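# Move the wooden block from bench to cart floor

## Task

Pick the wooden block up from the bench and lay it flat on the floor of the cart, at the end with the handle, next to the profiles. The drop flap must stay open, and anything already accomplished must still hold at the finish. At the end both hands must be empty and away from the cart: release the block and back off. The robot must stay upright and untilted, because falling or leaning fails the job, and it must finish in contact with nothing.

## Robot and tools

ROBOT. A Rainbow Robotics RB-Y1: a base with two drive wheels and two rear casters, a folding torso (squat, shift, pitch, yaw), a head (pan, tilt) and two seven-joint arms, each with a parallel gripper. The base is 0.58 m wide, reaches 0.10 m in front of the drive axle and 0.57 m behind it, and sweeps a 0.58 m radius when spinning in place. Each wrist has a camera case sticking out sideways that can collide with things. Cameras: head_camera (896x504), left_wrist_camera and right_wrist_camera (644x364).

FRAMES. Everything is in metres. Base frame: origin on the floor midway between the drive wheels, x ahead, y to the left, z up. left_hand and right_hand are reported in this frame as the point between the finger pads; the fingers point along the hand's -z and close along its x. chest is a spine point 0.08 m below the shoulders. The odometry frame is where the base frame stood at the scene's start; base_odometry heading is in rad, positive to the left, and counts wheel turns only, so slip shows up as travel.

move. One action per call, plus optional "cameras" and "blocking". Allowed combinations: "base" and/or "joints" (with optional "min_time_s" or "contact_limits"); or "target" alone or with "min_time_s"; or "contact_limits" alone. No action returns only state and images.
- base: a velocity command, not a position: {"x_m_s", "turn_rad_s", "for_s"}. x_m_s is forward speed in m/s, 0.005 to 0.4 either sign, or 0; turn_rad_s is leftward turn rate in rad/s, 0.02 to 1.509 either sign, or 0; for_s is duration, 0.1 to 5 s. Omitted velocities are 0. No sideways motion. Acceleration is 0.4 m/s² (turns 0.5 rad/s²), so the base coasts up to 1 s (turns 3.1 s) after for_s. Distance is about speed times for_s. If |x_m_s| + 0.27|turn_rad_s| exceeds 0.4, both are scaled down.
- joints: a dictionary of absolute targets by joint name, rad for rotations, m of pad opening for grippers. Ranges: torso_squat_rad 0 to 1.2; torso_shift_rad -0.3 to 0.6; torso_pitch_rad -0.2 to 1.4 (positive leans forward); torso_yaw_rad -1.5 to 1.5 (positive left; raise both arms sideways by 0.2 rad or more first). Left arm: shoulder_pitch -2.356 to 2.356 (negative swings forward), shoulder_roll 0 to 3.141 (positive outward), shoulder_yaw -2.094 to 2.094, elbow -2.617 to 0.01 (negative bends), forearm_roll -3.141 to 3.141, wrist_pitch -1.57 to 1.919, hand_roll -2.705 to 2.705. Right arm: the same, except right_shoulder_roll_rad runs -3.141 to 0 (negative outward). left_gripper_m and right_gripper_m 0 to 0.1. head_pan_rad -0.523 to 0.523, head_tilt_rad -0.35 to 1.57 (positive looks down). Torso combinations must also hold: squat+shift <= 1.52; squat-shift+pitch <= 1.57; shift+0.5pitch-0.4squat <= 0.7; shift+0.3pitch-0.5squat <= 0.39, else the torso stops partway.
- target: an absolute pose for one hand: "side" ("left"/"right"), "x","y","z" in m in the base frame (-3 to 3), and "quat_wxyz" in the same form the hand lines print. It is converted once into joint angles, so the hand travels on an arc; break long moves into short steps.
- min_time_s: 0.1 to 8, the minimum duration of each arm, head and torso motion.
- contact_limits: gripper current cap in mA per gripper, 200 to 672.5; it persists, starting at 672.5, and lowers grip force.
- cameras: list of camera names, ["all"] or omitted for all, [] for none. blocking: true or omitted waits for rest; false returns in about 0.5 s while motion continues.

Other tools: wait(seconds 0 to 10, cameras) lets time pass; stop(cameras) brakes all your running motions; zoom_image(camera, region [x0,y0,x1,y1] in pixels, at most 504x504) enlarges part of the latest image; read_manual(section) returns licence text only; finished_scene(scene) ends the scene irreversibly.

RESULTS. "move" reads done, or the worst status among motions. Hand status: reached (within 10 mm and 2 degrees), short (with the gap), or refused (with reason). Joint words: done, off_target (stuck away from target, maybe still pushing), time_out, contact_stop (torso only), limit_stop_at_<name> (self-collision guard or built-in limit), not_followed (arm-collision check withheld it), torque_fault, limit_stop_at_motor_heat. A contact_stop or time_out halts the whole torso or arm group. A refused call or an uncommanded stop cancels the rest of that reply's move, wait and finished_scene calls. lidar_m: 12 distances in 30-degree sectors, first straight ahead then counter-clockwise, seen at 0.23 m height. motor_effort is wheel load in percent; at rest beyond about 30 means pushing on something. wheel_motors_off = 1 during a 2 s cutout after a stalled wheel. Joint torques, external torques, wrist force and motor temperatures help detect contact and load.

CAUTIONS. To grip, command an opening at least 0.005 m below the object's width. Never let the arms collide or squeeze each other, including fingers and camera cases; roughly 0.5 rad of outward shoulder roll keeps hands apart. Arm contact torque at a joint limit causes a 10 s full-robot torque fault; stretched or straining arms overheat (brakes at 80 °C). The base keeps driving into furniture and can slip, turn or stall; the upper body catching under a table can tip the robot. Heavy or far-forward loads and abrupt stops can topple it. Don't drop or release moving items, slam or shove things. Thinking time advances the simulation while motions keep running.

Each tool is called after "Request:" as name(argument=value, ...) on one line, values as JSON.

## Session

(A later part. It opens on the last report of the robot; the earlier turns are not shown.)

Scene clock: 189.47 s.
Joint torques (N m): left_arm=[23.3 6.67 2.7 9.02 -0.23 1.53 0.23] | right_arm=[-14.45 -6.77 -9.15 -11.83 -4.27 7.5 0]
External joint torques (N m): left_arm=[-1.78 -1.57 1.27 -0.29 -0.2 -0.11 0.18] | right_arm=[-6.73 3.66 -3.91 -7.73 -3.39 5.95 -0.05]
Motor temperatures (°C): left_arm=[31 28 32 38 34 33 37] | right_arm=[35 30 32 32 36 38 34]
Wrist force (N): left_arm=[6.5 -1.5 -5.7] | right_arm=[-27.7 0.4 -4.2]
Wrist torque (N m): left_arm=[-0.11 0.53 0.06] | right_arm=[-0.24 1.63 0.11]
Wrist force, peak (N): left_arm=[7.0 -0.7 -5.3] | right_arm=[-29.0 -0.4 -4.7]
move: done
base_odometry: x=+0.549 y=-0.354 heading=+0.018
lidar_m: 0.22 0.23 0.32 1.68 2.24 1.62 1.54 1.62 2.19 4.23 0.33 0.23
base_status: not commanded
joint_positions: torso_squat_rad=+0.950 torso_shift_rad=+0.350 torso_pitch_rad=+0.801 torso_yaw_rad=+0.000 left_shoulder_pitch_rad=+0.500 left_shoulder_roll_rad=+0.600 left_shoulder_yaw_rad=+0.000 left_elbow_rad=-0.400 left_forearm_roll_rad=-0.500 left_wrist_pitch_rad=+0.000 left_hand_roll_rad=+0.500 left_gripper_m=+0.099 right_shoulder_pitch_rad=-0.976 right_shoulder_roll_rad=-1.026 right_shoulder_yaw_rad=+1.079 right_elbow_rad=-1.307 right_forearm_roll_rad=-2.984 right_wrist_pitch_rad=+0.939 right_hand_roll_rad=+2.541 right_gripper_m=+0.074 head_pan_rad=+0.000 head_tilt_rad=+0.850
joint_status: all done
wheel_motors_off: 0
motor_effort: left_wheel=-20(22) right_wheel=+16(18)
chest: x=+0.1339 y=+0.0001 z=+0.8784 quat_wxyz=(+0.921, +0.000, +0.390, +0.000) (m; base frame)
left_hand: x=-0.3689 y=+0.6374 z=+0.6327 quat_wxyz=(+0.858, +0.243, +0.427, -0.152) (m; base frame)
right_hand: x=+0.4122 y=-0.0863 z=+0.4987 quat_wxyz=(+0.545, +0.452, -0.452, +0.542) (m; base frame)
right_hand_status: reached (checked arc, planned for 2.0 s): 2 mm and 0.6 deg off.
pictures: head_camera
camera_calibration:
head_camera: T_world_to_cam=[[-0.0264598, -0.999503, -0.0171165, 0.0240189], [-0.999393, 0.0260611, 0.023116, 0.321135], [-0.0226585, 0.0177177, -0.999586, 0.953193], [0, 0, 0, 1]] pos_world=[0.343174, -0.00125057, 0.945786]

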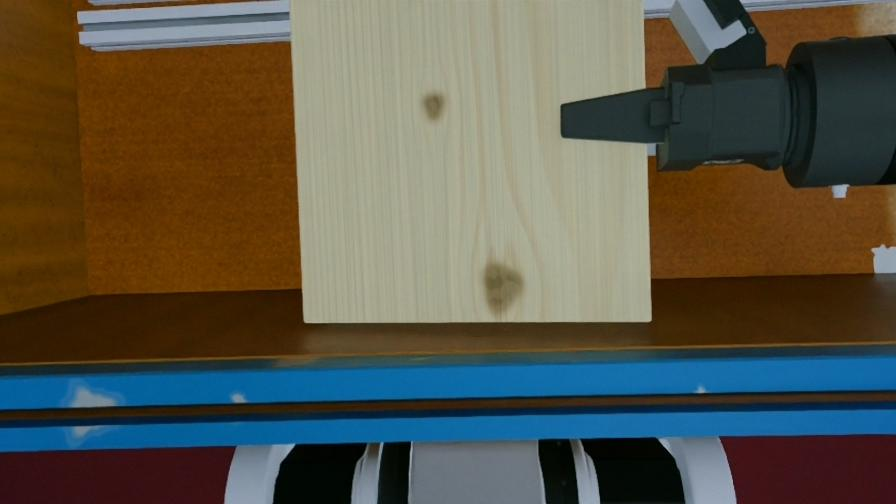

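Request:
move(target={"side":"right","x":0.42,"y":-0.085,"z":0.42,"quat_wxyz":[0.5417,0.4545,-0.4545,0.5417]}, min_time_s=1.5, cameras=["head_camera"])

Request:
move(target={"side":"right","x":0.42,"y":-0.085,"z":0.395,"quat_wxyz":[0.5417,0.4545,-0.4545,0.5417]}, min_time_s=1, cameras=["head_camera","right_wrist_camera"])

Scene clock: 194.87 s.
Joint torques (N m): left_arm=[23.2 7.12 2.68 8.97 -0.26 1.36 0.28] | right_arm=[-15.13 -4.81 -5.39 -7.16 -4.2 8.01 -0.02]
External joint torques (N m): left_arm=[-1.88 -1.12 1.25 -0.34 -0.23 -0.29 0.23] | right_arm=[-5.88 2.66 -2.83 -5.84 -3.35 6.36 -0.07]
Motor temperatures (°C): left_arm=[32 28 32 38 34 33 37] | right_arm=[35 30 32 32 36 38 34]
Wrist force (N): left_arm=[6.2 -1.3 -4.7] | right_arm=[-28.0 0.0 -4.3]
Wrist torque (N m): left_arm=[-0.12 0.51 0.01] | right_arm=[-0.31 1.63 0.09]
Wrist force, peak (N): left_arm=[6.4 -1.6 -5.9] | right_arm=[-31.6 -0.3 -1.8]
move: done
base_odometry: x=+0.549 y=-0.354 heading=+0.018
lidar_m: 0.21 0.22 0.31 1.67 2.24 1.62 1.55 1.61 2.19 4.22 0.33 0.23
base_status: not commanded
joint_positions: torso_squat_rad=+0.950 torso_shift_rad=+0.350 torso_pitch_rad=+0.801 torso_yaw_rad=+0.000 left_shoulder_pitch_rad=+0.500 left_shoulder_roll_rad=+0.600 left_shoulder_yaw_rad=+0.000 left_elbow_rad=-0.400 left_forearm_roll_rad=-0.500 left_wrist_pitch_rad=+0.000 left_hand_roll_rad=+0.500 left_gripper_m=+0.099 right_shoulder_pitch_rad=-1.115 right_shoulder_roll_rad=-0.603 right_shoulder_yaw_rad=+1.118 right_elbow_rad=-0.452 right_forearm_roll_rad=-2.953 right_wrist_pitch_rad=+1.347 right_hand_roll_rad=+2.656 right_gripper_m=+0.074 head_pan_rad=+0.000 head_tilt_rad=+0.850
joint_status: all done
wheel_motors_off: 0
motor_effort: left_wheel=-20(22) right_wheel=+16(18)
chest: x=+0.1339 y=+0.0001 z=+0.8784 quat_wxyz=(+0.921, +0.000, +0.390, +0.000) (m; base frame)
left_hand: x=-0.3689 y=+0.6374 z=+0.6327 quat_wxyz=(+0.858, +0.243, +0.427, -0.152) (m; base frame)
right_hand: x=+0.4191 y=-0.0860 z=+0.4193 quat_wxyz=(+0.545, +0.451, -0.452, +0.543) (m; base frame)
right_hand_status: reached (checked arc, planned for 1.5 s): 1 mm and 0.6 deg off.
pictures: head_camera
camera_calibration:
head_camera: T_world_to_cam=[[-0.026462, -0.999502, -0.0172191, 0.0241164], [-0.999395, 0.0260626, 0.0230187, 0.321228], [-0.0225585, 0.0178178, -0.999587, 0.953158], [0, 0, 0, 1]] pos_world=[0.343173, -0.00125081, 0.945786]

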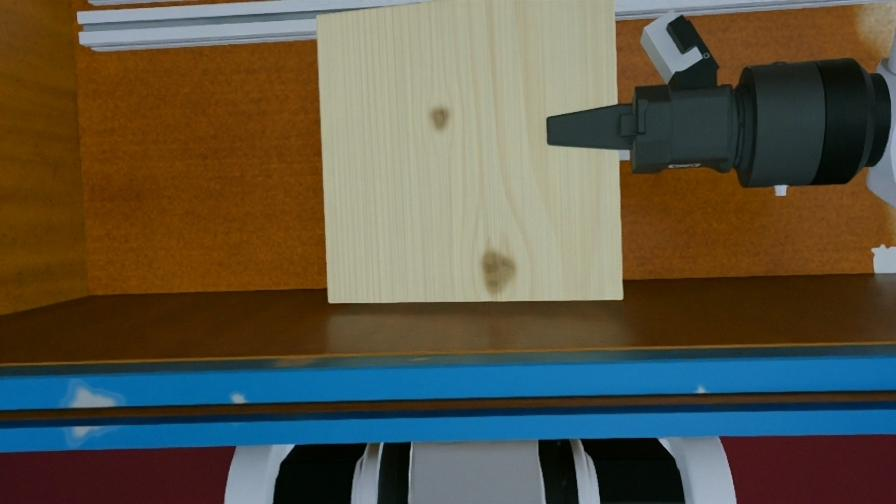

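Scene clock: 196.20 s.
Joint torques (N m): left_arm=[23.01 6.74 2.67 9.12 -0.25 1.39 0.21] | right_arm=[-16.25 -2.42 -3.67 -5.9 -3.81 8.22 -0.04]
External joint torques (N m): left_arm=[-2.08 -1.5 1.24 -0.18 -0.22 -0.25 0.16] | right_arm=[-6.95 4.13 -1.83 -5.22 -3.03 6.57 -0.09]
Motor temperatures (°C): left_arm=[32 28 32 38 34 33 37] | right_arm=[35 30 32 32 36 38 34]
Wrist force (N): left_arm=[6.0 -1.7 -4.6] | right_arm=[-27.5 0.1 -6.9]
Wrist torque (N m): left_arm=[-0.04 0.51 0.06] | right_arm=[-0.26 1.57 0.10]
Wrist force, peak (N): left_arm=[6.7 -1.5 -5.6] | right_arm=[-29.4 -0.3 -5.2]
move: short
base_odometry: x=+0.549 y=-0.354 heading=+0.018
lidar_m: 0.21 0.23 0.32 1.68 2.24 1.61 1.55 1.62 2.19 4.24 0.33 0.23
base_status: not commanded
joint_positions: torso_squat_rad=+0.950 torso_shift_rad=+0.350 torso_pitch_rad=+0.801 torso_yaw_rad=+0.000 left_shoulder_pitch_rad=+0.500 left_shoulder_roll_rad=+0.600 left_shoulder_yaw_rad=+0.000 left_elbow_rad=-0.400 left_forearm_roll_rad=-0.500 left_wrist_pitch_rad=+0.000 left_hand_roll_rad=+0.500 left_gripper_m=+0.099 right_shoulder_pitch_rad=-1.138 right_shoulder_roll_rad=-0.508 right_shoulder_yaw_rad=+1.121 right_elbow_rad=-0.266 right_forearm_roll_rad=-2.948 right_wrist_pitch_rad=+1.350 right_hand_roll_rad=+2.692 right_gripper_m=+0.074 head_pan_rad=+0.000 head_tilt_rad=+0.850
joint_status: all done
wheel_motors_off: 0
motor_effort: left_wheel=-20(21) right_wheel=+15(17)
chest: x=+0.1339 y=+0.0001 z=+0.8784 quat_wxyz=(+0.921, +0.000, +0.390, +0.000) (m; base frame)
left_hand: x=-0.3689 y=+0.6374 z=+0.6327 quat_wxyz=(+0.858, +0.243, +0.427, -0.152) (m; base frame)
right_hand: x=+0.4191 y=-0.0863 z=+0.3944 quat_wxyz=(+0.569, +0.421, -0.441, +0.552) (m; base frame)
right_hand_status: short (checked arc, as near as the solve gets, planned for 1.0 s): 2 mm and 5.3 deg off. The place is met; only the turn is off.
pictures: head_camera, right_wrist_camera
camera_calibration:
head_camera: T_world_to_cam=[[-0.026462, -0.999502, -0.0172191, 0.0241164], [-0.999395, 0.0260626, 0.0230187, 0.321228], [-0.0225585, 0.0178178, -0.999587, 0.953158], [0, 0, 0, 1]] pos_world=[0.343173, -0.00125081, 0.945786]
right_wrist_camera: T_world_to_cam=[[0.0267789, -0.232613, -0.972201, 0.350891], [-0.879553, -0.467655, 0.0876661, 0.320736], [-0.475046, 0.852755, -0.217119, 0.430441], [0, 0, 0, 1]] pos_world=[0.477188, -0.135445, 0.406475]

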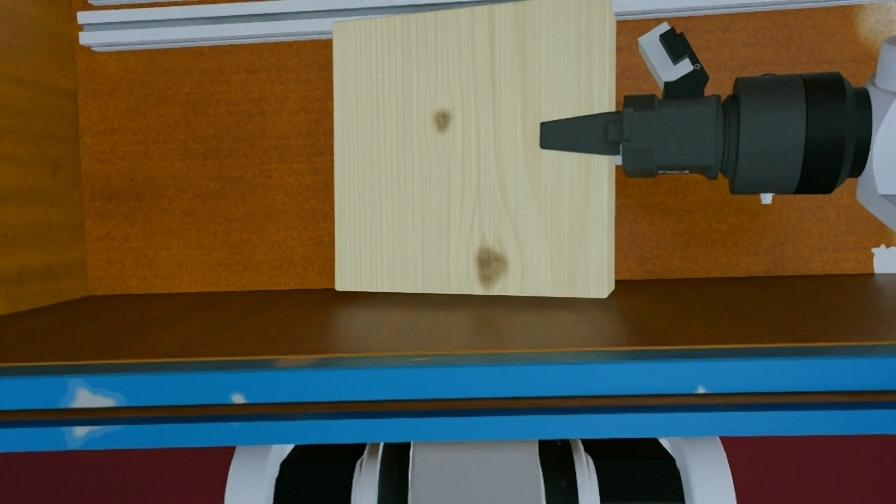

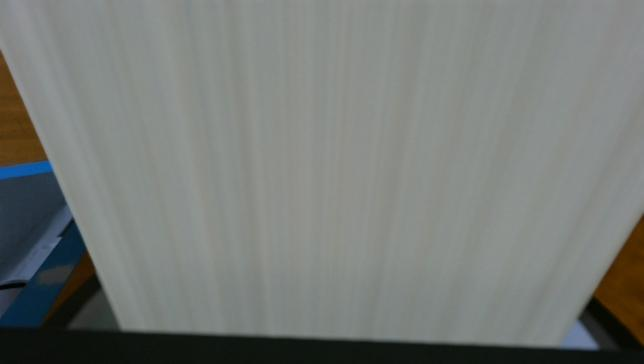

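Request:
move(target={"side":"right","x":0.42,"y":-0.085,"z":0.53,"quat_wxyz":[0.5417,0.4545,-0.4545,0.5417]}, min_time_s=1.5, cameras=[])

Request:
move(joints={"torso_squat_rad":1.14,"torso_pitch_rad":0.77}, cameras=["head_camera"])

Scene clock: 200.30 s.
Joint torques (N m): left_arm=[23.3 6.71 2.73 8.97 -0.19 1.38 0.19] | right_arm=[-12.76 -6.99 -11.33 -13.15 -4.63 7.63 -0.27]
External joint torques (N m): left_arm=[-1.78 -1.53 1.29 -0.34 -0.16 -0.26 0.14] | right_arm=[-4.82 4 -5.5 -8.81 -3.72 6.13 -0.32]
Motor temperatures (°C): left_arm=[32 28 32 38 34 33 37] | right_arm=[35 30 32 32 36 38 34]
Wrist force (N): left_arm=[5.8 -1.1 -4.1] | right_arm=[-27.3 -0.2 -4.3]
Wrist torque (N m): left_arm=[-0.07 0.43 0.05] | right_arm=[-0.22 1.61 0.12]
Wrist force, peak (N): left_arm=[7.0 -1.1 -5.4] | right_arm=[-30.9 0.1 -5.6]
move: done
base_odometry: x=+0.549 y=-0.354 heading=+0.018
lidar_m: 0.22 0.23 0.32 1.67 2.23 1.62 1.55 1.62 2.18 4.24 0.33 0.23
base_status: not commanded
joint_positions: torso_squat_rad=+0.950 torso_shift_rad=+0.350 torso_pitch_rad=+0.801 torso_yaw_rad=+0.000 left_shoulder_pitch_rad=+0.500 left_shoulder_roll_rad=+0.600 left_shoulder_yaw_rad=+0.000 left_elbow_rad=-0.400 left_forearm_roll_rad=-0.500 left_wrist_pitch_rad=+0.000 left_hand_roll_rad=+0.500 left_gripper_m=+0.099 right_shoulder_pitch_rad=-0.980 right_shoulder_roll_rad=-1.112 right_shoulder_yaw_rad=+1.059 right_elbow_rad=-1.445 right_forearm_roll_rad=-2.992 right_wrist_pitch_rad=+0.885 right_hand_roll_rad=+2.492 right_gripper_m=+0.074 head_pan_rad=+0.000 head_tilt_rad=+0.850
joint_status: all done
wheel_motors_off: 0
motor_effort: left_wheel=-21(22) right_wheel=+15(18)
chest: x=+0.1339 y=+0.0000 z=+0.8784 quat_wxyz=(+0.921, +0.000, +0.390, +0.000) (m; base frame)
left_hand: x=-0.3689 y=+0.6374 z=+0.6327 quat_wxyz=(+0.858, +0.243, +0.427, -0.152) (m; base frame)
right_hand: x=+0.4196 y=-0.0863 z=+0.5284 quat_wxyz=(+0.543, +0.454, -0.453, +0.542) (m; base frame)
right_hand_status: reached (checked arc, planned for 1.5 s): 2 mm and 0.3 deg off.
pictures: none
No camera images: "cameras" was empty.

Scene clock: 201.83 s.
Joint torques (N m): left_arm=[23.1 7.05 2.62 8.9 -0.26 1.34 0.23] | right_arm=[9.61 14.57 -2.22 -13.2 -4.51 7.08 0.07]
External joint torques (N m): left_arm=[-1.59 -1.57 1.13 -0.23 -0.24 -0.28 0.18] | right_arm=[18.25 25.8 4.03 -9 -3.56 5.62 0.02]
Motor temperatures (°C): left_arm=[32 28 32 37 34 33 37] | right_arm=[35 30 32 32 36 38 34]
Wrist force (N): left_arm=[6.1 -1.2 -5.7] | right_arm=[-27.8 1.9 -4.4]
Wrist torque (N m): left_arm=[-0.11 0.51 0.01] | right_arm=[-0.04 1.65 0.15]
Wrist force, peak (N): left_arm=[6.2 -1.7 -5.9] | right_arm=[-5.4 -59.9 0.0]
move: done
base_odometry: x=+0.550 y=-0.354 heading=+0.019
lidar_m: 0.19 0.19 0.27 1.67 2.24 1.61 1.54 1.62 2.18 4.22 0.32 0.21
base_status: not commanded
joint_positions: torso_squat_rad=+1.140 torso_shift_rad=+0.350 torso_pitch_rad=+0.770 torso_yaw_rad=+0.000 left_shoulder_pitch_rad=+0.500 left_shoulder_roll_rad=+0.600 left_shoulder_yaw_rad=+0.000 left_elbow_rad=-0.400 left_forearm_roll_rad=-0.500 left_wrist_pitch_rad=+0.000 left_hand_roll_rad=+0.500 left_gripper_m=+0.099 right_shoulder_pitch_rad=-0.985 right_shoulder_roll_rad=-1.117 right_shoulder_yaw_rad=+1.057 right_elbow_rad=-1.445 right_forearm_roll_rad=-2.992 right_wrist_pitch_rad=+0.885 right_hand_roll_rad=+2.492 right_gripper_m=+0.074 head_pan_rad=+0.000 head_tilt_rad=+0.850
joint_status: all done
wheel_motors_off: 0
motor_effort: left_wheel=-9(28) right_wheel=-30(45)
chest: x=+0.0876 y=+0.0007 z=+0.7774 quat_wxyz=(+0.927, -0.001, +0.375, +0.000) (m; base frame)
left_hand: x=-0.4078 y=+0.6372 z=+0.5152 quat_wxyz=(+0.865, +0.245, +0.413, -0.148) (m; base frame)
right_hand: x=+0.3878 y=-0.0873 z=+0.4383 quat_wxyz=(+0.535, +0.442, -0.463, +0.552) (m; base frame)
pictures: head_camera
camera_calibration:
head_camera: T_world_to_cam=[[-0.0251023, -0.999546, -0.0166414, 0.0212146], [-0.999648, 0.0252407, -0.00815883, 0.301546], [0.00857517, 0.0164307, -0.999828, 0.848627], [0, 0, 0, 1]] pos_world=[0.294695, -0.000349775, 0.851295]

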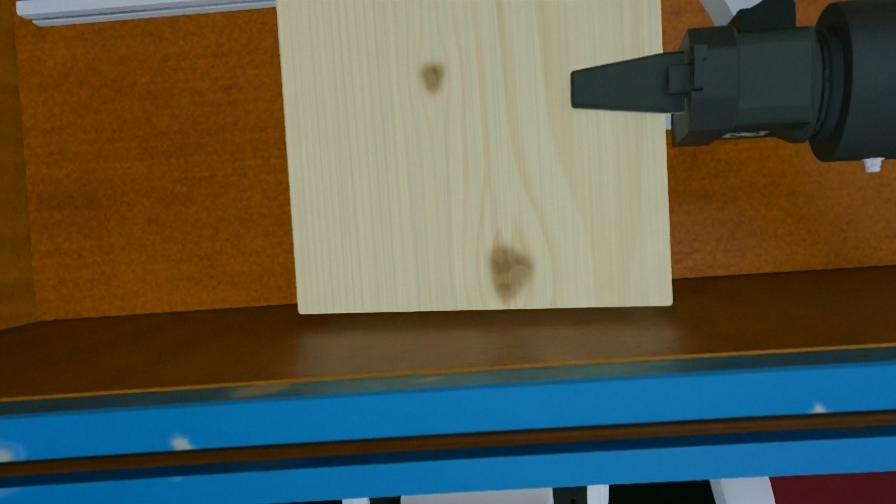

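Request:
move(joints={"torso_squat_rad":1.0,"torso_pitch_rad":0.8}, cameras=["head_camera"])

Scene clock: 203.87 s.
Joint torques (N m): left_arm=[23.14 6.77 2.6 9.12 -0.12 1.49 0.23] | right_arm=[-12.47 -6.41 -9.88 -12.95 -4.51 7.11 -0.02]
External joint torques (N m): left_arm=[-1.94 -1.47 1.17 -0.18 -0.09 -0.16 0.18] | right_arm=[-4.52 4.58 -4.05 -8.61 -3.6 5.61 -0.07]
Motor temperatures (°C): left_arm=[32 28 32 37 34 33 37] | right_arm=[35 30 32 32 36 38 34]
Wrist force (N): left_arm=[5.8 -1.4 -5.2] | right_arm=[-28.3 0.6 -4.1]
Wrist torque (N m): left_arm=[-0.06 0.46 0.05] | right_arm=[-0.20 1.62 0.13]
Wrist force, peak (N): left_arm=[6.3 -2.2 -5.8] | right_arm=[-29.6 4.0 -3.3]
move: done
base_odometry: x=+0.549 y=-0.354 heading=+0.018
lidar_m: 0.18 0.20 0.26 1.69 2.24 1.62 1.56 1.63 2.19 4.24 0.30 0.20
base_status: not commanded
joint_positions: torso_squat_rad=+1.000 torso_shift_rad=+0.350 torso_pitch_rad=+0.801 torso_yaw_rad=+0.000 left_shoulder_pitch_rad=+0.500 left_shoulder_roll_rad=+0.600 left_shoulder_yaw_rad=+0.000 left_elbow_rad=-0.400 left_forearm_roll_rad=-0.500 left_wrist_pitch_rad=+0.000 left_hand_roll_rad=+0.500 left_gripper_m=+0.099 right_shoulder_pitch_rad=-0.980 right_shoulder_roll_rad=-1.112 right_shoulder_yaw_rad=+1.059 right_elbow_rad=-1.445 right_forearm_roll_rad=-2.992 right_wrist_pitch_rad=+0.885 right_hand_roll_rad=+2.492 right_gripper_m=+0.074 head_pan_rad=+0.000 head_tilt_rad=+0.850
joint_status: all done
wheel_motors_off: 0
motor_effort: left_wheel=-13(15) right_wheel=+12(29)
chest: x=+0.1240 y=+0.0001 z=+0.8512 quat_wxyz=(+0.921, +0.000, +0.390, +0.000) (m; base frame)
left_hand: x=-0.3789 y=+0.6374 z=+0.6055 quat_wxyz=(+0.858, +0.243, +0.427, -0.152) (m; base frame)
right_hand: x=+0.4098 y=-0.0863 z=+0.5012 quat_wxyz=(+0.543, +0.454, -0.453, +0.542) (m; base frame)
pictures: head_camera
camera_calibration:
head_camera: T_world_to_cam=[[-0.02636, -0.999506, -0.0171203, 0.0232614], [-0.999396, 0.0259612, 0.0231127, 0.311874], [-0.0226568, 0.0177192, -0.999586, 0.925779], [0, 0, 0, 1]] pos_world=[0.333274, -0.00125087, 0.918586]

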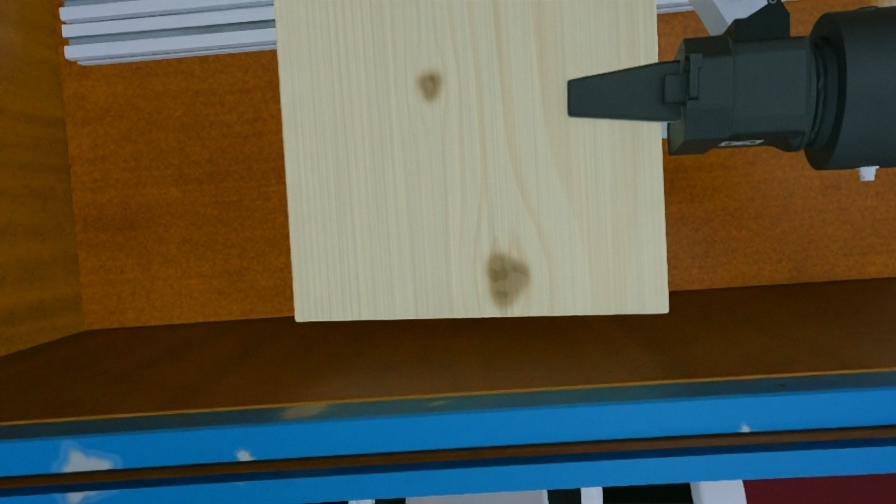

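Request:
move(target={"side":"right","x":0.42,"y":-0.085,"z":0.66,"quat_wxyz":[0.5417,0.4545,-0.4545,0.5417]}, min_time_s=1.5, cameras=[])

Request:
move(base={"turn_rad_s":0.05,"for_s":0.86}, cameras=[])

Request:
move(base={"x_m_s":-0.03,"for_s":0.9}, cameras=["head_camera"])

Scene clock: 208.97 s.
Joint torques (N m): left_arm=[23.26 7.14 2.64 9.28 -0.31 1.3 0.3] | right_arm=[-14.27 -10.33 -13.23 -11.25 -4.43 6.16 -0.19]
External joint torques (N m): left_arm=[-1.82 -1.1 1.2 -0.03 -0.28 -0.35 0.25] | right_arm=[-6.29 2.28 -5.66 -7.17 -3.55 4.92 -0.24]
Motor temperatures (°C): left_arm=[32 28 32 37 34 33 37] | right_arm=[35 30 32 32 36 38 34]
Wrist force (N): left_arm=[6.2 -0.4 -4.9] | right_arm=[-28.1 0.9 -4.6]
Wrist torque (N m): left_arm=[-0.18 0.52 0.07] | right_arm=[-0.08 1.70 0.11]
Wrist force, peak (N): left_arm=[5.9 -1.7 -6.3] | right_arm=[-29.5 5.0 -5.1]
move: done
base_odometry: x=+0.549 y=-0.354 heading=+0.018
lidar_m: 0.18 0.20 0.27 1.67 2.25 1.62 1.53 1.63 2.19 4.24 0.31 0.20
base_status: not commanded
joint_positions: torso_squat_rad=+1.000 torso_shift_rad=+0.350 torso_pitch_rad=+0.801 torso_yaw_rad=+0.000 left_shoulder_pitch_rad=+0.500 left_shoulder_roll_rad=+0.600 left_shoulder_yaw_rad=+0.000 left_elbow_rad=-0.400 left_forearm_roll_rad=-0.500 left_wrist_pitch_rad=+0.000 left_hand_roll_rad=+0.500 left_gripper_m=+0.099 right_shoulder_pitch_rad=-0.984 right_shoulder_roll_rad=-1.553 right_shoulder_yaw_rad=+0.903 right_elbow_rad=-2.051 right_forearm_roll_rad=-3.132 right_wrist_pitch_rad=+0.659 right_hand_roll_rad=+2.307 right_gripper_m=+0.074 head_pan_rad=+0.000 head_tilt_rad=+0.850
joint_status: all done
wheel_motors_off: 0
motor_effort: left_wheel=-13(15) right_wheel=+11(13)
chest: x=+0.1240 y=+0.0001 z=+0.8512 quat_wxyz=(+0.921, +0.000, +0.390, +0.000) (m; base frame)
left_hand: x=-0.3789 y=+0.6374 z=+0.6055 quat_wxyz=(+0.858, +0.243, +0.427, -0.152) (m; base frame)
right_hand: x=+0.4200 y=-0.0858 z=+0.6583 quat_wxyz=(+0.543, +0.454, -0.453, +0.542) (m; base frame)
right_hand_status: reached (checked arc, planned for 1.5 s): 2 mm and 0.2 deg off.
pictures: none
No camera images: "cameras" was empty.

Scene clock: 210.30 s.
Joint torques (N m): left_arm=[23.13 6.64 2.53 9.06 -0.2 1.41 0.18] | right_arm=[-14.64 -10.25 -13.91 -11.69 -4.46 6.24 -0.3]
External joint torques (N m): left_arm=[-1.95 -1.6 1.1 -0.24 -0.17 -0.24 0.13] | right_arm=[-6.66 2.36 -6.34 -7.61 -3.59 4.99 -0.35]
Motor temperatures (°C): left_arm=[32 28 32 37 34 33 37] | right_arm=[35 30 32 32 36 38 34]
Wrist force (N): left_arm=[6.3 -0.7 -5.5] | right_arm=[-27.8 0.9 -4.1]
Wrist torque (N m): left_arm=[-0.10 0.50 0.03] | right_arm=[-0.12 1.63 0.14]
Wrist force, peak (N): left_arm=[6.4 -1.3 -5.3] | right_arm=[-28.7 0.5 -3.6]
move: done
base_odometry: x=+0.550 y=-0.354 heading=+0.060
lidar_m: 0.18 0.20 0.28 4.45 2.15 1.60 1.54 1.64 2.29 0.81 0.29 0.20
base_status: done (sent for 0.87 of 0.87 s)
joint_positions: torso_squat_rad=+1.000 torso_shift_rad=+0.350 torso_pitch_rad=+0.801 torso_yaw_rad=+0.000 left_shoulder_pitch_rad=+0.500 left_shoulder_roll_rad=+0.600 left_shoulder_yaw_rad=+0.000 left_elbow_rad=-0.400 left_forearm_roll_rad=-0.500 left_wrist_pitch_rad=+0.000 left_hand_roll_rad=+0.500 left_gripper_m=+0.099 right_shoulder_pitch_rad=-0.984 right_shoulder_roll_rad=-1.553 right_shoulder_yaw_rad=+0.903 right_elbow_rad=-2.051 right_forearm_roll_rad=-3.132 right_wrist_pitch_rad=+0.659 right_hand_roll_rad=+2.307 right_gripper_m=+0.074 head_pan_rad=+0.000 head_tilt_rad=+0.850
joint_status: not commanded
wheel_motors_off: 0
motor_effort: left_wheel=-20(36) right_wheel=+11(33)
chest: x=+0.1240 y=+0.0001 z=+0.8512 quat_wxyz=(+0.921, +0.000, +0.390, +0.000) (m; base frame)
left_hand: x=-0.3788 y=+0.6374 z=+0.6055 quat_wxyz=(+0.858, +0.243, +0.427, -0.152) (m; base frame)
right_hand: x=+0.4199 y=-0.0858 z=+0.6583 quat_wxyz=(+0.543, +0.454, -0.453, +0.542) (m; base frame)
pictures: none
No camera images: "cameras" was empty.

Scene clock: 211.80 s.
Joint torques (N m): left_arm=[23.01 6.63 2.97 9.18 -0.27 1.47 0.18] | right_arm=[-14.31 -10.49 -13.48 -11.48 -4.47 6.12 -0.27]
External joint torques (N m): left_arm=[-2.07 -1.61 1.54 -0.13 -0.24 -0.18 0.13] | right_arm=[-6.33 2.12 -5.91 -7.4 -3.6 4.86 -0.32]
Motor temperatures (°C): left_arm=[32 28 32 37 34 33 37] | right_arm=[35 30 32 32 36 38 34]
Wrist force (N): left_arm=[5.8 -0.8 -4.9] | right_arm=[-27.7 1.0 -4.3]
Wrist torque (N m): left_arm=[-0.15 0.43 0.03] | right_arm=[-0.16 1.55 0.13]
Wrist force, peak (N): left_arm=[6.7 -0.9 -5.4] | right_arm=[-29.9 -1.4 -4.1]
move: done
base_odometry: x=+0.523 y=-0.355 heading=+0.060
lidar_m: 0.22 0.22 0.31 4.55 2.11 1.57 1.52 1.61 2.23 3.75 0.34 0.22
base_status: done (sent for 0.9 of 0.9 s)
joint_positions: torso_squat_rad=+1.000 torso_shift_rad=+0.350 torso_pitch_rad=+0.801 torso_yaw_rad=+0.000 left_shoulder_pitch_rad=+0.500 left_shoulder_roll_rad=+0.600 left_shoulder_yaw_rad=+0.000 left_elbow_rad=-0.400 left_forearm_roll_rad=-0.500 left_wrist_pitch_rad=+0.000 left_hand_roll_rad=+0.500 left_gripper_m=+0.099 right_shoulder_pitch_rad=-0.984 right_shoulder_roll_rad=-1.553 right_shoulder_yaw_rad=+0.903 right_elbow_rad=-2.051 right_forearm_roll_rad=-3.132 right_wrist_pitch_rad=+0.659 right_hand_roll_rad=+2.307 right_gripper_m=+0.074 head_pan_rad=+0.000 head_tilt_rad=+0.850
joint_status: not commanded
wheel_motors_off: 0
motor_effort: left_wheel=-11(42) right_wheel=+1(12)
chest: x=+0.1239 y=+0.0000 z=+0.8512 quat_wxyz=(+0.921, +0.000, +0.390, +0.000) (m; base frame)
left_hand: x=-0.3788 y=+0.6374 z=+0.6055 quat_wxyz=(+0.858, +0.243, +0.427, -0.152) (m; base frame)
right_hand: x=+0.4199 y=-0.0858 z=+0.6584 quat_wxyz=(+0.543, +0.454, -0.453, +0.542) (m; base frame)
pictures: head_camera
camera_calibration:
head_camera: T_world_to_cam=[[-0.026462, -0.999502, -0.0172191, 0.0233834], [-0.999395, 0.0260626, 0.0230187, 0.31186], [-0.0225585, 0.0178178, -0.999587, 0.925744], [0, 0, 0, 1]] pos_world=[0.333173, -0.00125081, 0.918586]

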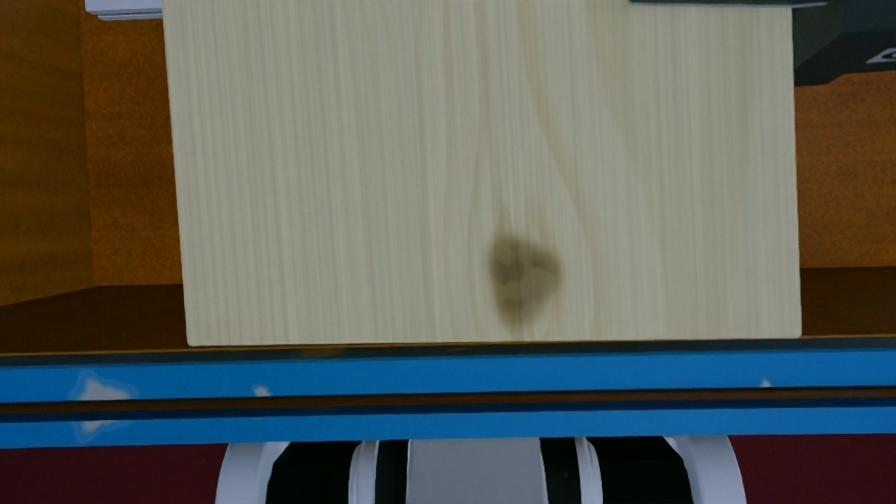

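Request:
move(target={"side":"right","x":0.423,"y":-0.085,"z":0.5,"quat_wxyz":[0.5417,0.4545,-0.4545,0.5417]}, min_time_s=1.5, cameras=[])

Request:
move(target={"side":"right","x":0.423,"y":-0.085,"z":0.42,"quat_wxyz":[0.5417,0.4545,-0.4545,0.5417]}, min_time_s=1.5, cameras=["head_camera"])

Request:
move(target={"side":"right","x":0.423,"y":-0.085,"z":0.39,"quat_wxyz":[0.5417,0.4545,-0.4545,0.5417]}, min_time_s=1, cameras=["head_camera"])

Scene clock: 217.00 s.
Joint torques (N m): left_arm=[23.38 6.47 2.52 9.08 -0.2 1.43 0.2] | right_arm=[-16.08 -7.94 -10.89 -12.22 -4.56 7.07 -0.19]
External joint torques (N m): left_arm=[-1.71 -1.77 1.09 -0.23 -0.18 -0.22 0.15] | right_arm=[-7.56 3.05 -4.91 -8.04 -3.64 5.61 -0.24]
Motor temperatures (°C): left_arm=[32 28 32 37 34 33 37] | right_arm=[35 30 32 32 36 38 34]
Wrist force (N): left_arm=[6.2 -1.5 -5.2] | right_arm=[-27.7 1.0 -4.4]
Wrist torque (N m): left_arm=[-0.05 0.52 0.04] | right_arm=[-0.17 1.63 0.11]
Wrist force, peak (N): left_arm=[7.1 -1.5 -5.3] | right_arm=[-29.9 -0.7 -4.3]
move: done
base_odometry: x=+0.523 y=-0.355 heading=+0.060
lidar_m: 0.22 0.22 0.33 4.56 2.12 1.57 1.51 1.61 2.24 3.75 0.34 0.23
base_status: not commanded
joint_positions: torso_squat_rad=+1.000 torso_shift_rad=+0.350 torso_pitch_rad=+0.801 torso_yaw_rad=+0.000 left_shoulder_pitch_rad=+0.500 left_shoulder_roll_rad=+0.600 left_shoulder_yaw_rad=+0.000 left_elbow_rad=-0.400 left_forearm_roll_rad=-0.500 left_wrist_pitch_rad=+0.000 left_hand_roll_rad=+0.500 left_gripper_m=+0.099 right_shoulder_pitch_rad=-1.008 right_shoulder_roll_rad=-1.091 right_shoulder_yaw_rad=+1.056 right_elbow_rad=-1.397 right_forearm_roll_rad=-2.980 right_wrist_pitch_rad=+0.903 right_hand_roll_rad=+2.465 right_gripper_m=+0.074 head_pan_rad=+0.000 head_tilt_rad=+0.850
joint_status: all done
wheel_motors_off: 0
motor_effort: left_wheel=-11(12) right_wheel=+2(3)
chest: x=+0.1239 y=+0.0000 z=+0.8512 quat_wxyz=(+0.921, +0.000, +0.390, +0.000) (m; base frame)
left_hand: x=-0.3788 y=+0.6374 z=+0.6055 quat_wxyz=(+0.858, +0.243, +0.427, -0.152) (m; base frame)
right_hand: x=+0.4221 y=-0.0862 z=+0.4986 quat_wxyz=(+0.545, +0.452, -0.452, +0.542) (m; base frame)
right_hand_status: reached (checked arc, planned for 1.5 s): 2 mm and 0.6 deg off.
pictures: none
No camera images: "cameras" was empty.

Scene clock: 218.83 s.
Joint torques (N m): left_arm=[23.46 6.62 2.6 9.14 -0.27 1.42 0.2] | right_arm=[-16.16 -5.9 -6.78 -9.06 -4.42 7.74 -0.07]
External joint torques (N m): left_arm=[-1.62 -1.62 1.17 -0.16 -0.25 -0.22 0.16] | right_arm=[-6.95 2.98 -2.86 -6.55 -3.5 6.15 -0.12]
Motor temperatures (°C): left_arm=[32 28 32 37 34 33 37] | right_arm=[35 30 32 32 36 38 34]
Wrist force (N): left_arm=[6.1 -1.1 -5.2] | right_arm=[-28.0 0.4 -4.7]
Wrist torque (N m): left_arm=[-0.12 0.44 0.08] | right_arm=[-0.27 1.57 0.13]
Wrist force, peak (N): left_arm=[6.4 -1.7 -5.6] | right_arm=[-29.9 -0.5 -4.5]
move: done
base_odometry: x=+0.523 y=-0.355 heading=+0.060
lidar_m: 0.22 0.23 0.32 4.56 2.11 1.58 1.51 1.61 2.24 3.75 0.34 0.23
base_status: not commanded
joint_positions: torso_squat_rad=+1.000 torso_shift_rad=+0.350 torso_pitch_rad=+0.801 torso_yaw_rad=+0.000 left_shoulder_pitch_rad=+0.500 left_shoulder_roll_rad=+0.600 left_shoulder_yaw_rad=+0.000 left_elbow_rad=-0.400 left_forearm_roll_rad=-0.500 left_wrist_pitch_rad=+0.000 left_hand_roll_rad=+0.500 left_gripper_m=+0.099 right_shoulder_pitch_rad=-1.083 right_shoulder_roll_rad=-0.765 right_shoulder_yaw_rad=+1.099 right_elbow_rad=-0.780 right_forearm_roll_rad=-2.950 right_wrist_pitch_rad=+1.194 right_hand_roll_rad=+2.580 right_gripper_m=+0.074 head_pan_rad=+0.000 head_tilt_rad=+0.850
joint_status: all done
wheel_motors_off: 0
motor_effort: left_wheel=-10(12) right_wheel=+1(2)
chest: x=+0.1239 y=+0.0000 z=+0.8512 quat_wxyz=(+0.921, +0.000, +0.390, +0.000) (m; base frame)
left_hand: x=-0.3788 y=+0.6374 z=+0.6055 quat_wxyz=(+0.858, +0.243, +0.427, -0.152) (m; base frame)
right_hand: x=+0.4222 y=-0.0862 z=+0.4188 quat_wxyz=(+0.544, +0.453, -0.453, +0.542) (m; base frame)
right_hand_status: reached (checked arc, planned for 1.5 s): 2 mm and 0.4 deg off.
pictures: head_camera
camera_calibration:
head_camera: T_world_to_cam=[[-0.026462, -0.999502, -0.0172191, 0.0233834], [-0.999395, 0.0260626, 0.0230187, 0.31186], [-0.0225585, 0.0178178, -0.999587, 0.925744], [0, 0, 0, 1]] pos_world=[0.333173, -0.00125081, 0.918586]

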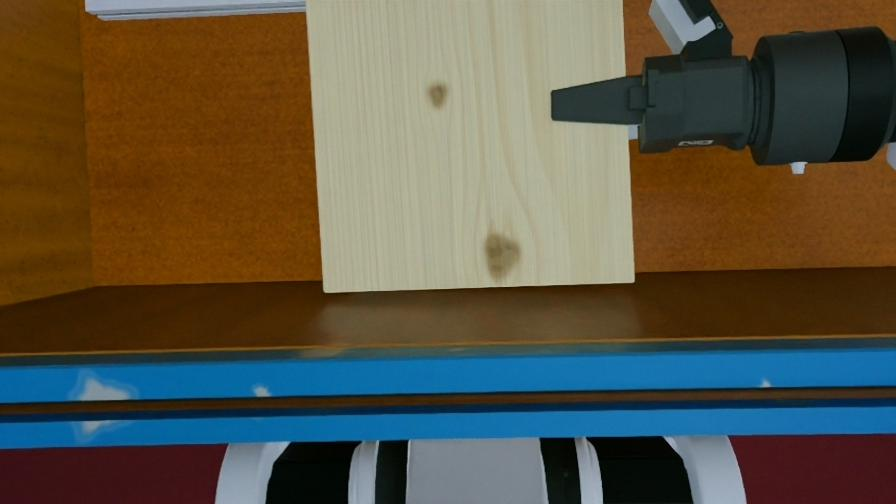

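Scene clock: 220.17 s.
Joint torques (N m): left_arm=[23.33 6.64 2.73 9.19 -0.21 1.4 0.19] | right_arm=[-16.36 -4.49 -4.73 -6.1 -4.2 7.98 0.04]
External joint torques (N m): left_arm=[-1.75 -1.6 1.29 -0.12 -0.19 -0.24 0.14] | right_arm=[-6.25 2.44 -2.74 -5.42 -3.34 6.41 -0.01]
Motor temperatures (°C): left_arm=[32 28 32 37 34 33 37] | right_arm=[35 30 32 32 36 39 34]
Wrist force (N): left_arm=[6.1 -1.7 -4.9] | right_arm=[-27.9 -0.6 -4.9]
Wrist torque (N m): left_arm=[-0.05 0.52 0.05] | right_arm=[-0.25 1.65 0.10]
Wrist force, peak (N): left_arm=[6.6 -2.2 -5.3] | right_arm=[-33.5 0.0 -1.2]
move: done
base_odometry: x=+0.523 y=-0.355 heading=+0.060
lidar_m: 0.22 0.22 0.30 4.57 2.11 1.56 1.52 1.62 2.23 3.74 0.33 0.23
base_status: not commanded
joint_positions: torso_squat_rad=+1.000 torso_shift_rad=+0.350 torso_pitch_rad=+0.801 torso_yaw_rad=+0.000 left_shoulder_pitch_rad=+0.500 left_shoulder_roll_rad=+0.600 left_shoulder_yaw_rad=+0.000 left_elbow_rad=-0.400 left_forearm_roll_rad=-0.500 left_wrist_pitch_rad=+0.000 left_hand_roll_rad=+0.500 left_gripper_m=+0.099 right_shoulder_pitch_rad=-1.172 right_shoulder_roll_rad=-0.525 right_shoulder_yaw_rad=+1.111 right_elbow_rad=-0.266 right_forearm_roll_rad=-2.939 right_wrist_pitch_rad=+1.420 right_hand_roll_rad=+2.652 right_gripper_m=+0.074 head_pan_rad=+0.000 head_tilt_rad=+0.850
joint_status: all done
wheel_motors_off: 0
motor_effort: left_wheel=-10(12) right_wheel=+0(3)
chest: x=+0.1239 y=+0.0000 z=+0.8512 quat_wxyz=(+0.921, +0.000, +0.390, +0.000) (m; base frame)
left_hand: x=-0.3788 y=+0.6374 z=+0.6055 quat_wxyz=(+0.858, +0.243, +0.427, -0.152) (m; base frame)
right_hand: x=+0.4221 y=-0.0860 z=+0.3894 quat_wxyz=(+0.551, +0.444, -0.450, +0.545) (m; base frame)
right_hand_status: reached (checked arc, as near as the solve gets, planned for 1.0 s): 1 mm and 1.8 deg off.
pictures: head_camera
camera_calibration:
head_camera: T_world_to_cam=[[-0.026462, -0.999502, -0.0172191, 0.0233834], [-0.999395, 0.0260626, 0.0230187, 0.31186], [-0.0225585, 0.0178178, -0.999587, 0.925744], [0, 0, 0, 1]] pos_world=[0.333173, -0.00125081, 0.918586]

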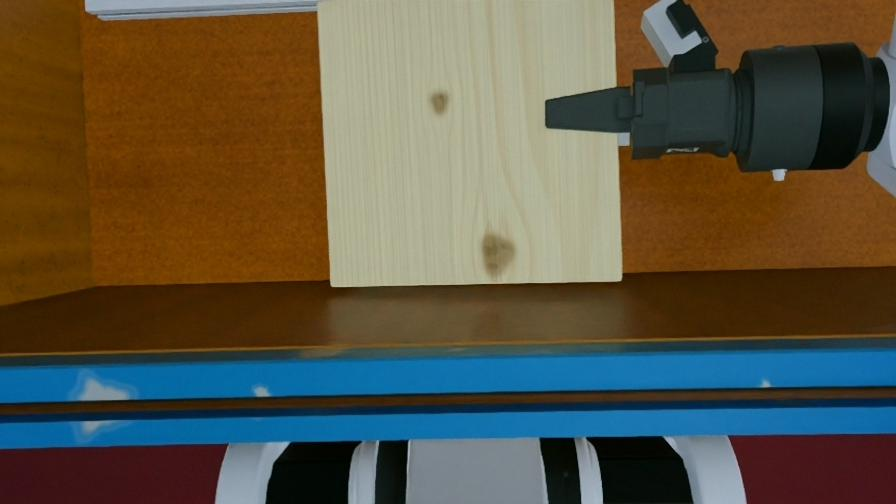

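Request:
move(joints={"torso_squat_rad":1.03,"torso_shift_rad":0.37}, min_time_s=1, cameras=["head_camera"])

Scene clock: 224.30 s.
Joint torques (N m): left_arm=[22.78 6.97 2.79 9.07 -0.2 1.46 0.27] | right_arm=[-4.16 7.81 -4.73 -6.29 -4.38 7.93 -0.06]
External joint torques (N m): left_arm=[-2.16 -1.35 1.34 -0.16 -0.18 -0.17 0.22] | right_arm=[6.28 14.98 -2.68 -5.63 -3.5 6.3 -0.11]
Motor temperatures (°C): left_arm=[32 28 32 37 34 33 37] | right_arm=[35 30 32 31 36 39 34]
Wrist force (N): left_arm=[6.7 -1.7 -5.3] | right_arm=[-28.5 1.4 -5.0]
Wrist torque (N m): left_arm=[0.02 0.59 0.03] | right_arm=[-0.09 1.63 0.11]
Wrist force, peak (N): left_arm=[6.1 -1.3 -6.1] | right_arm=[-32.5 1.8 -4.4]
move: contact_stop
base_odometry: x=+0.523 y=-0.355 heading=+0.060
lidar_m: 0.22 0.23 0.32 4.57 2.11 1.56 1.52 1.61 2.25 3.73 0.32 0.23
base_status: not commanded
joint_positions: torso_squat_rad=+1.026 torso_shift_rad=+0.362 torso_pitch_rad=+0.789 torso_yaw_rad=-0.003 left_shoulder_pitch_rad=+0.500 left_shoulder_roll_rad=+0.600 left_shoulder_yaw_rad=+0.000 left_elbow_rad=-0.400 left_forearm_roll_rad=-0.500 left_wrist_pitch_rad=+0.000 left_hand_roll_rad=+0.500 left_gripper_m=+0.099 right_shoulder_pitch_rad=-1.175 right_shoulder_roll_rad=-0.528 right_shoulder_yaw_rad=+1.111 right_elbow_rad=-0.266 right_forearm_roll_rad=-2.939 right_wrist_pitch_rad=+1.420 right_hand_roll_rad=+2.652 right_gripper_m=+0.074 head_pan_rad=+0.000 head_tilt_rad=+0.850
joint_status: torso_squat_rad contact_stop (moved +0.026 of +0.030); torso_shift_rad contact_stop (moved +0.012 of +0.020)
wheel_motors_off: 0
motor_effort: left_wheel=-9(16) right_wheel=-9(26)
chest: x=+0.1201 y=+0.0006 z=+0.8380 quat_wxyz=(+0.923, -0.001, +0.384, -0.001) (m; base frame)
left_hand: x=-0.3786 y=+0.6379 z=+0.5840 quat_wxyz=(+0.861, +0.243, +0.421, -0.152) (m; base frame)
right_hand: x=+0.4258 y=-0.0887 z=+0.3809 quat_wxyz=(+0.550, +0.437, -0.453, +0.549) (m; base frame)
pictures: head_camera
camera_calibration:
head_camera: T_world_to_cam=[[-0.0279543, -0.999511, -0.0139947, 0.0210558], [-0.999555, 0.0278048, 0.0107718, 0.318636], [-0.0103775, 0.0142896, -0.999844, 0.911334], [0, 0, 0, 1]] pos_world=[0.32854, -0.000836721, 0.908054]

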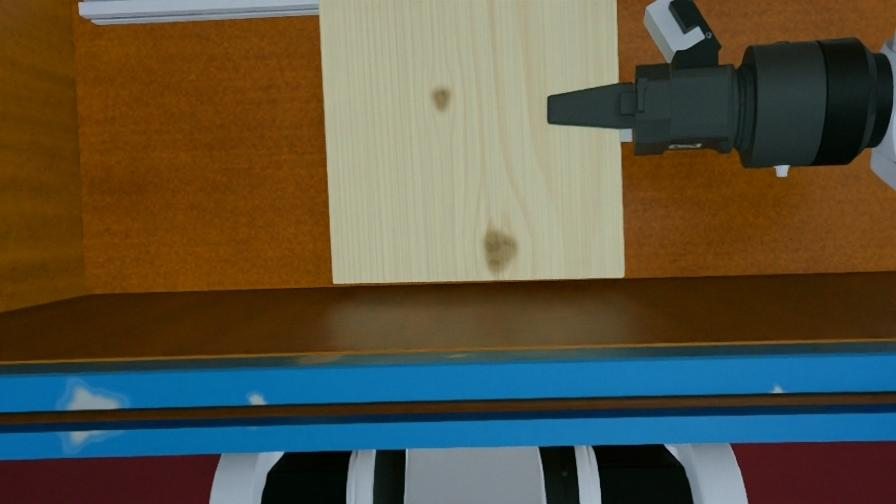

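Request:
move(joints={"torso_squat_rad":0.97,"torso_shift_rad":0.35,"torso_pitch_rad":0.8,"torso_yaw_rad":0}, cameras=[])

Request:
move(target={"side":"right","x":0.423,"y":-0.085,"z":0.66,"quat_wxyz":[0.5417,0.4545,-0.4545,0.5417]}, min_time_s=2, cameras=[])

Request:
move(joints={"torso_squat_rad":0.95,"torso_shift_rad":0.45,"torso_pitch_rad":0.95,"head_tilt_rad":0.7}, cameras=["head_camera"])

Scene clock: 231.90 s.
Joint torques (N m): left_arm=[23.02 6.41 2.56 9.28 -0.2 1.44 0.19] | right_arm=[-14.75 -2.1 -5 -6.13 -4.16 7.96 -0.09]
External joint torques (N m): left_arm=[-2.06 -1.83 1.12 -0.03 -0.18 -0.2 0.14] | right_arm=[-4.64 4.85 -3.01 -5.44 -3.3 6.32 -0.14]
Motor temperatures (°C): left_arm=[32 28 32 37 34 33 37] | right_arm=[34 30 32 31 36 39 34]
Wrist force (N): left_arm=[6.5 -0.8 -5.3] | right_arm=[-28.0 1.2 -5.3]
Wrist torque (N m): left_arm=[-0.16 0.51 0.05] | right_arm=[-0.24 1.58 0.11]
Wrist force, peak (N): left_arm=[6.4 -1.6 -5.6] | right_arm=[-30.1 1.8 -7.4]
move: done
base_odometry: x=+0.523 y=-0.355 heading=+0.060
lidar_m: 0.21 0.23 0.31 4.55 2.10 1.57 1.52 1.60 2.26 3.74 0.33 0.24
base_status: not commanded
joint_positions: torso_squat_rad=+0.970 torso_shift_rad=+0.350 torso_pitch_rad=+0.801 torso_yaw_rad=+0.000 left_shoulder_pitch_rad=+0.500 left_shoulder_roll_rad=+0.600 left_shoulder_yaw_rad=+0.000 left_elbow_rad=-0.400 left_forearm_roll_rad=-0.500 left_wrist_pitch_rad=+0.000 left_hand_roll_rad=+0.500 left_gripper_m=+0.099 right_shoulder_pitch_rad=-1.173 right_shoulder_roll_rad=-0.525 right_shoulder_yaw_rad=+1.111 right_elbow_rad=-0.266 right_forearm_roll_rad=-2.939 right_wrist_pitch_rad=+1.420 right_hand_roll_rad=+2.652 right_gripper_m=+0.074 head_pan_rad=+0.000 head_tilt_rad=+0.850
joint_status: all done
wheel_motors_off: 0
motor_effort: left_wheel=-9(10) right_wheel=-4(9)
chest: x=+0.1299 y=+0.0001 z=+0.8676 quat_wxyz=(+0.921, +0.000, +0.390, +0.000) (m; base frame)
left_hand: x=-0.3729 y=+0.6374 z=+0.6219 quat_wxyz=(+0.858, +0.243, +0.427, -0.152) (m; base frame)
right_hand: x=+0.4284 y=-0.0863 z=+0.4058 quat_wxyz=(+0.552, +0.443, -0.450, +0.545) (m; base frame)
pictures: none
No camera images: "cameras" was empty.

Scene clock: 234.33 s.
Joint torques (N m): left_arm=[23.32 6.69 2.53 9.1 -0.3 1.43 0.18] | right_arm=[-13.01 -9.23 -13.31 -12.25 -4.36 6.41 -0.21]
External joint torques (N m): left_arm=[-1.77 -1.55 1.09 -0.21 -0.27 -0.21 0.14] | right_arm=[-5.11 3.29 -5.91 -7.97 -3.49 5.2 -0.25]
Motor temperatures (°C): left_arm=[32 28 32 37 34 33 37] | right_arm=[34 30 32 31 36 39 34]
Wrist force (N): left_arm=[6.2 -1.2 -4.5] | right_arm=[-28.3 1.5 -4.6]
Wrist torque (N m): left_arm=[-0.08 0.52 0.05] | right_arm=[0.01 1.62 0.12]
Wrist force, peak (N): left_arm=[6.5 -1.3 -5.4] | right_arm=[-30.8 -1.7 -4.2]
move: done
base_odometry: x=+0.523 y=-0.355 heading=+0.060
lidar_m: 0.20 0.22 0.32 4.56 2.11 1.57 1.51 1.61 2.24 3.73 0.33 0.22
base_status: not commanded
joint_positions: torso_squat_rad=+0.970 torso_shift_rad=+0.350 torso_pitch_rad=+0.801 torso_yaw_rad=+0.000 left_shoulder_pitch_rad=+0.500 left_shoulder_roll_rad=+0.600 left_shoulder_yaw_rad=+0.000 left_elbow_rad=-0.400 left_forearm_roll_rad=-0.500 left_wrist_pitch_rad=+0.000 left_hand_roll_rad=+0.500 left_gripper_m=+0.099 right_shoulder_pitch_rad=-0.980 right_shoulder_roll_rad=-1.513 right_shoulder_yaw_rad=+0.931 right_elbow_rad=-2.009 right_forearm_roll_rad=-3.117 right_wrist_pitch_rad=+0.670 right_hand_roll_rad=+2.335 right_gripper_m=+0.074 head_pan_rad=+0.000 head_tilt_rad=+0.850
joint_status: all done
wheel_motors_off: 0
motor_effort: left_wheel=-7(9) right_wheel=-1(4)
chest: x=+0.1299 y=+0.0001 z=+0.8676 quat_wxyz=(+0.921, +0.000, +0.390, +0.000) (m; base frame)
left_hand: x=-0.3728 y=+0.6374 z=+0.6219 quat_wxyz=(+0.858, +0.243, +0.427, -0.152) (m; base frame)
right_hand: x=+0.4230 y=-0.0860 z=+0.6584 quat_wxyz=(+0.543, +0.454, -0.453, +0.542) (m; base frame)
right_hand_status: reached (checked arc, planned for 2.1 s): 2 mm and 0.3 deg off.
pictures: none
No camera images: "cameras" was empty.

Scene clock: 235.83 s.
Joint torques (N m): left_arm=[24.69 4.98 2.25 9.92 -0.24 1.63 0.2] | right_arm=[-11.66 -8.89 -12.56 -13.73 -4.14 7.26 -0.27]
External joint torques (N m): left_arm=[-1.94 -1.15 1.16 -0.11 -0.2 -0.09 0.15] | right_arm=[-5.56 3.29 -6.36 -8.7 -3.39 5.77 -0.32]
Motor temperatures (°C): left_arm=[32 28 32 37 34 33 37] | right_arm=[34 30 32 31 36 39 34]
Wrist force (N): left_arm=[6.4 -0.7 -4.2] | right_arm=[-28.6 -3.9 -4.3]
Wrist torque (N m): left_arm=[-0.11 0.51 0.00] | right_arm=[-0.45 1.54 0.10]
Wrist force, peak (N): left_arm=[7.2 -0.6 -4.9] | right_arm=[-29.3 -3.4 -4.3]
move: done
base_odometry: x=+0.523 y=-0.355 heading=+0.060
lidar_m: 0.22 0.23 0.32 4.56 2.13 1.58 1.52 1.62 2.24 3.76 0.33 0.22
base_status: not commanded
joint_positions: torso_squat_rad=+0.950 torso_shift_rad=+0.450 torso_pitch_rad=+0.951 torso_yaw_rad=+0.000 left_shoulder_pitch_rad=+0.500 left_shoulder_roll_rad=+0.600 left_shoulder_yaw_rad=+0.000 left_elbow_rad=-0.400 left_forearm_roll_rad=-0.500 left_wrist_pitch_rad=+0.000 left_hand_roll_rad=+0.500 left_gripper_m=+0.099 right_shoulder_pitch_rad=-0.980 right_shoulder_roll_rad=-1.513 right_shoulder_yaw_rad=+0.931 right_elbow_rad=-2.009 right_forearm_roll_rad=-3.117 right_wrist_pitch_rad=+0.670 right_hand_roll_rad=+2.335 right_gripper_m=+0.074 head_pan_rad=+0.000 head_tilt_rad=+0.700
joint_status: all done
wheel_motors_off: 0
motor_effort: left_wheel=-8(9) right_wheel=-2(3)
chest: x=+0.2011 y=+0.0001 z=+0.8269 quat_wxyz=(+0.889, +0.000, +0.458, +0.000) (m; base frame)
left_hand: x=-0.3328 y=+0.6374 z=+0.6591 quat_wxyz=(+0.823, +0.231, +0.490, -0.170) (m; base frame)
right_hand: x=+0.4597 y=-0.0861 z=+0.5761 quat_wxyz=(+0.576, +0.493, -0.411, +0.506) (m; base frame)
pictures: head_camera
camera_calibration:
head_camera: T_world_to_cam=[[-0.0264636, -0.999502, -0.0172163, 0.0250159], [-0.999393, 0.0260625, 0.0231186, 0.406753], [-0.0226584, 0.0178176, -0.999584, 0.878524], [0, 0, 0, 1]] pos_world=[0.427074, -0.00125081, 0.869186]

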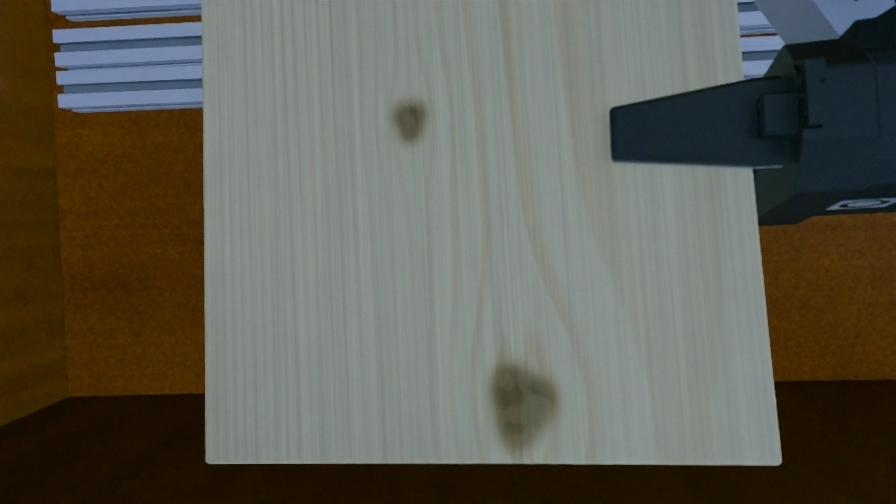

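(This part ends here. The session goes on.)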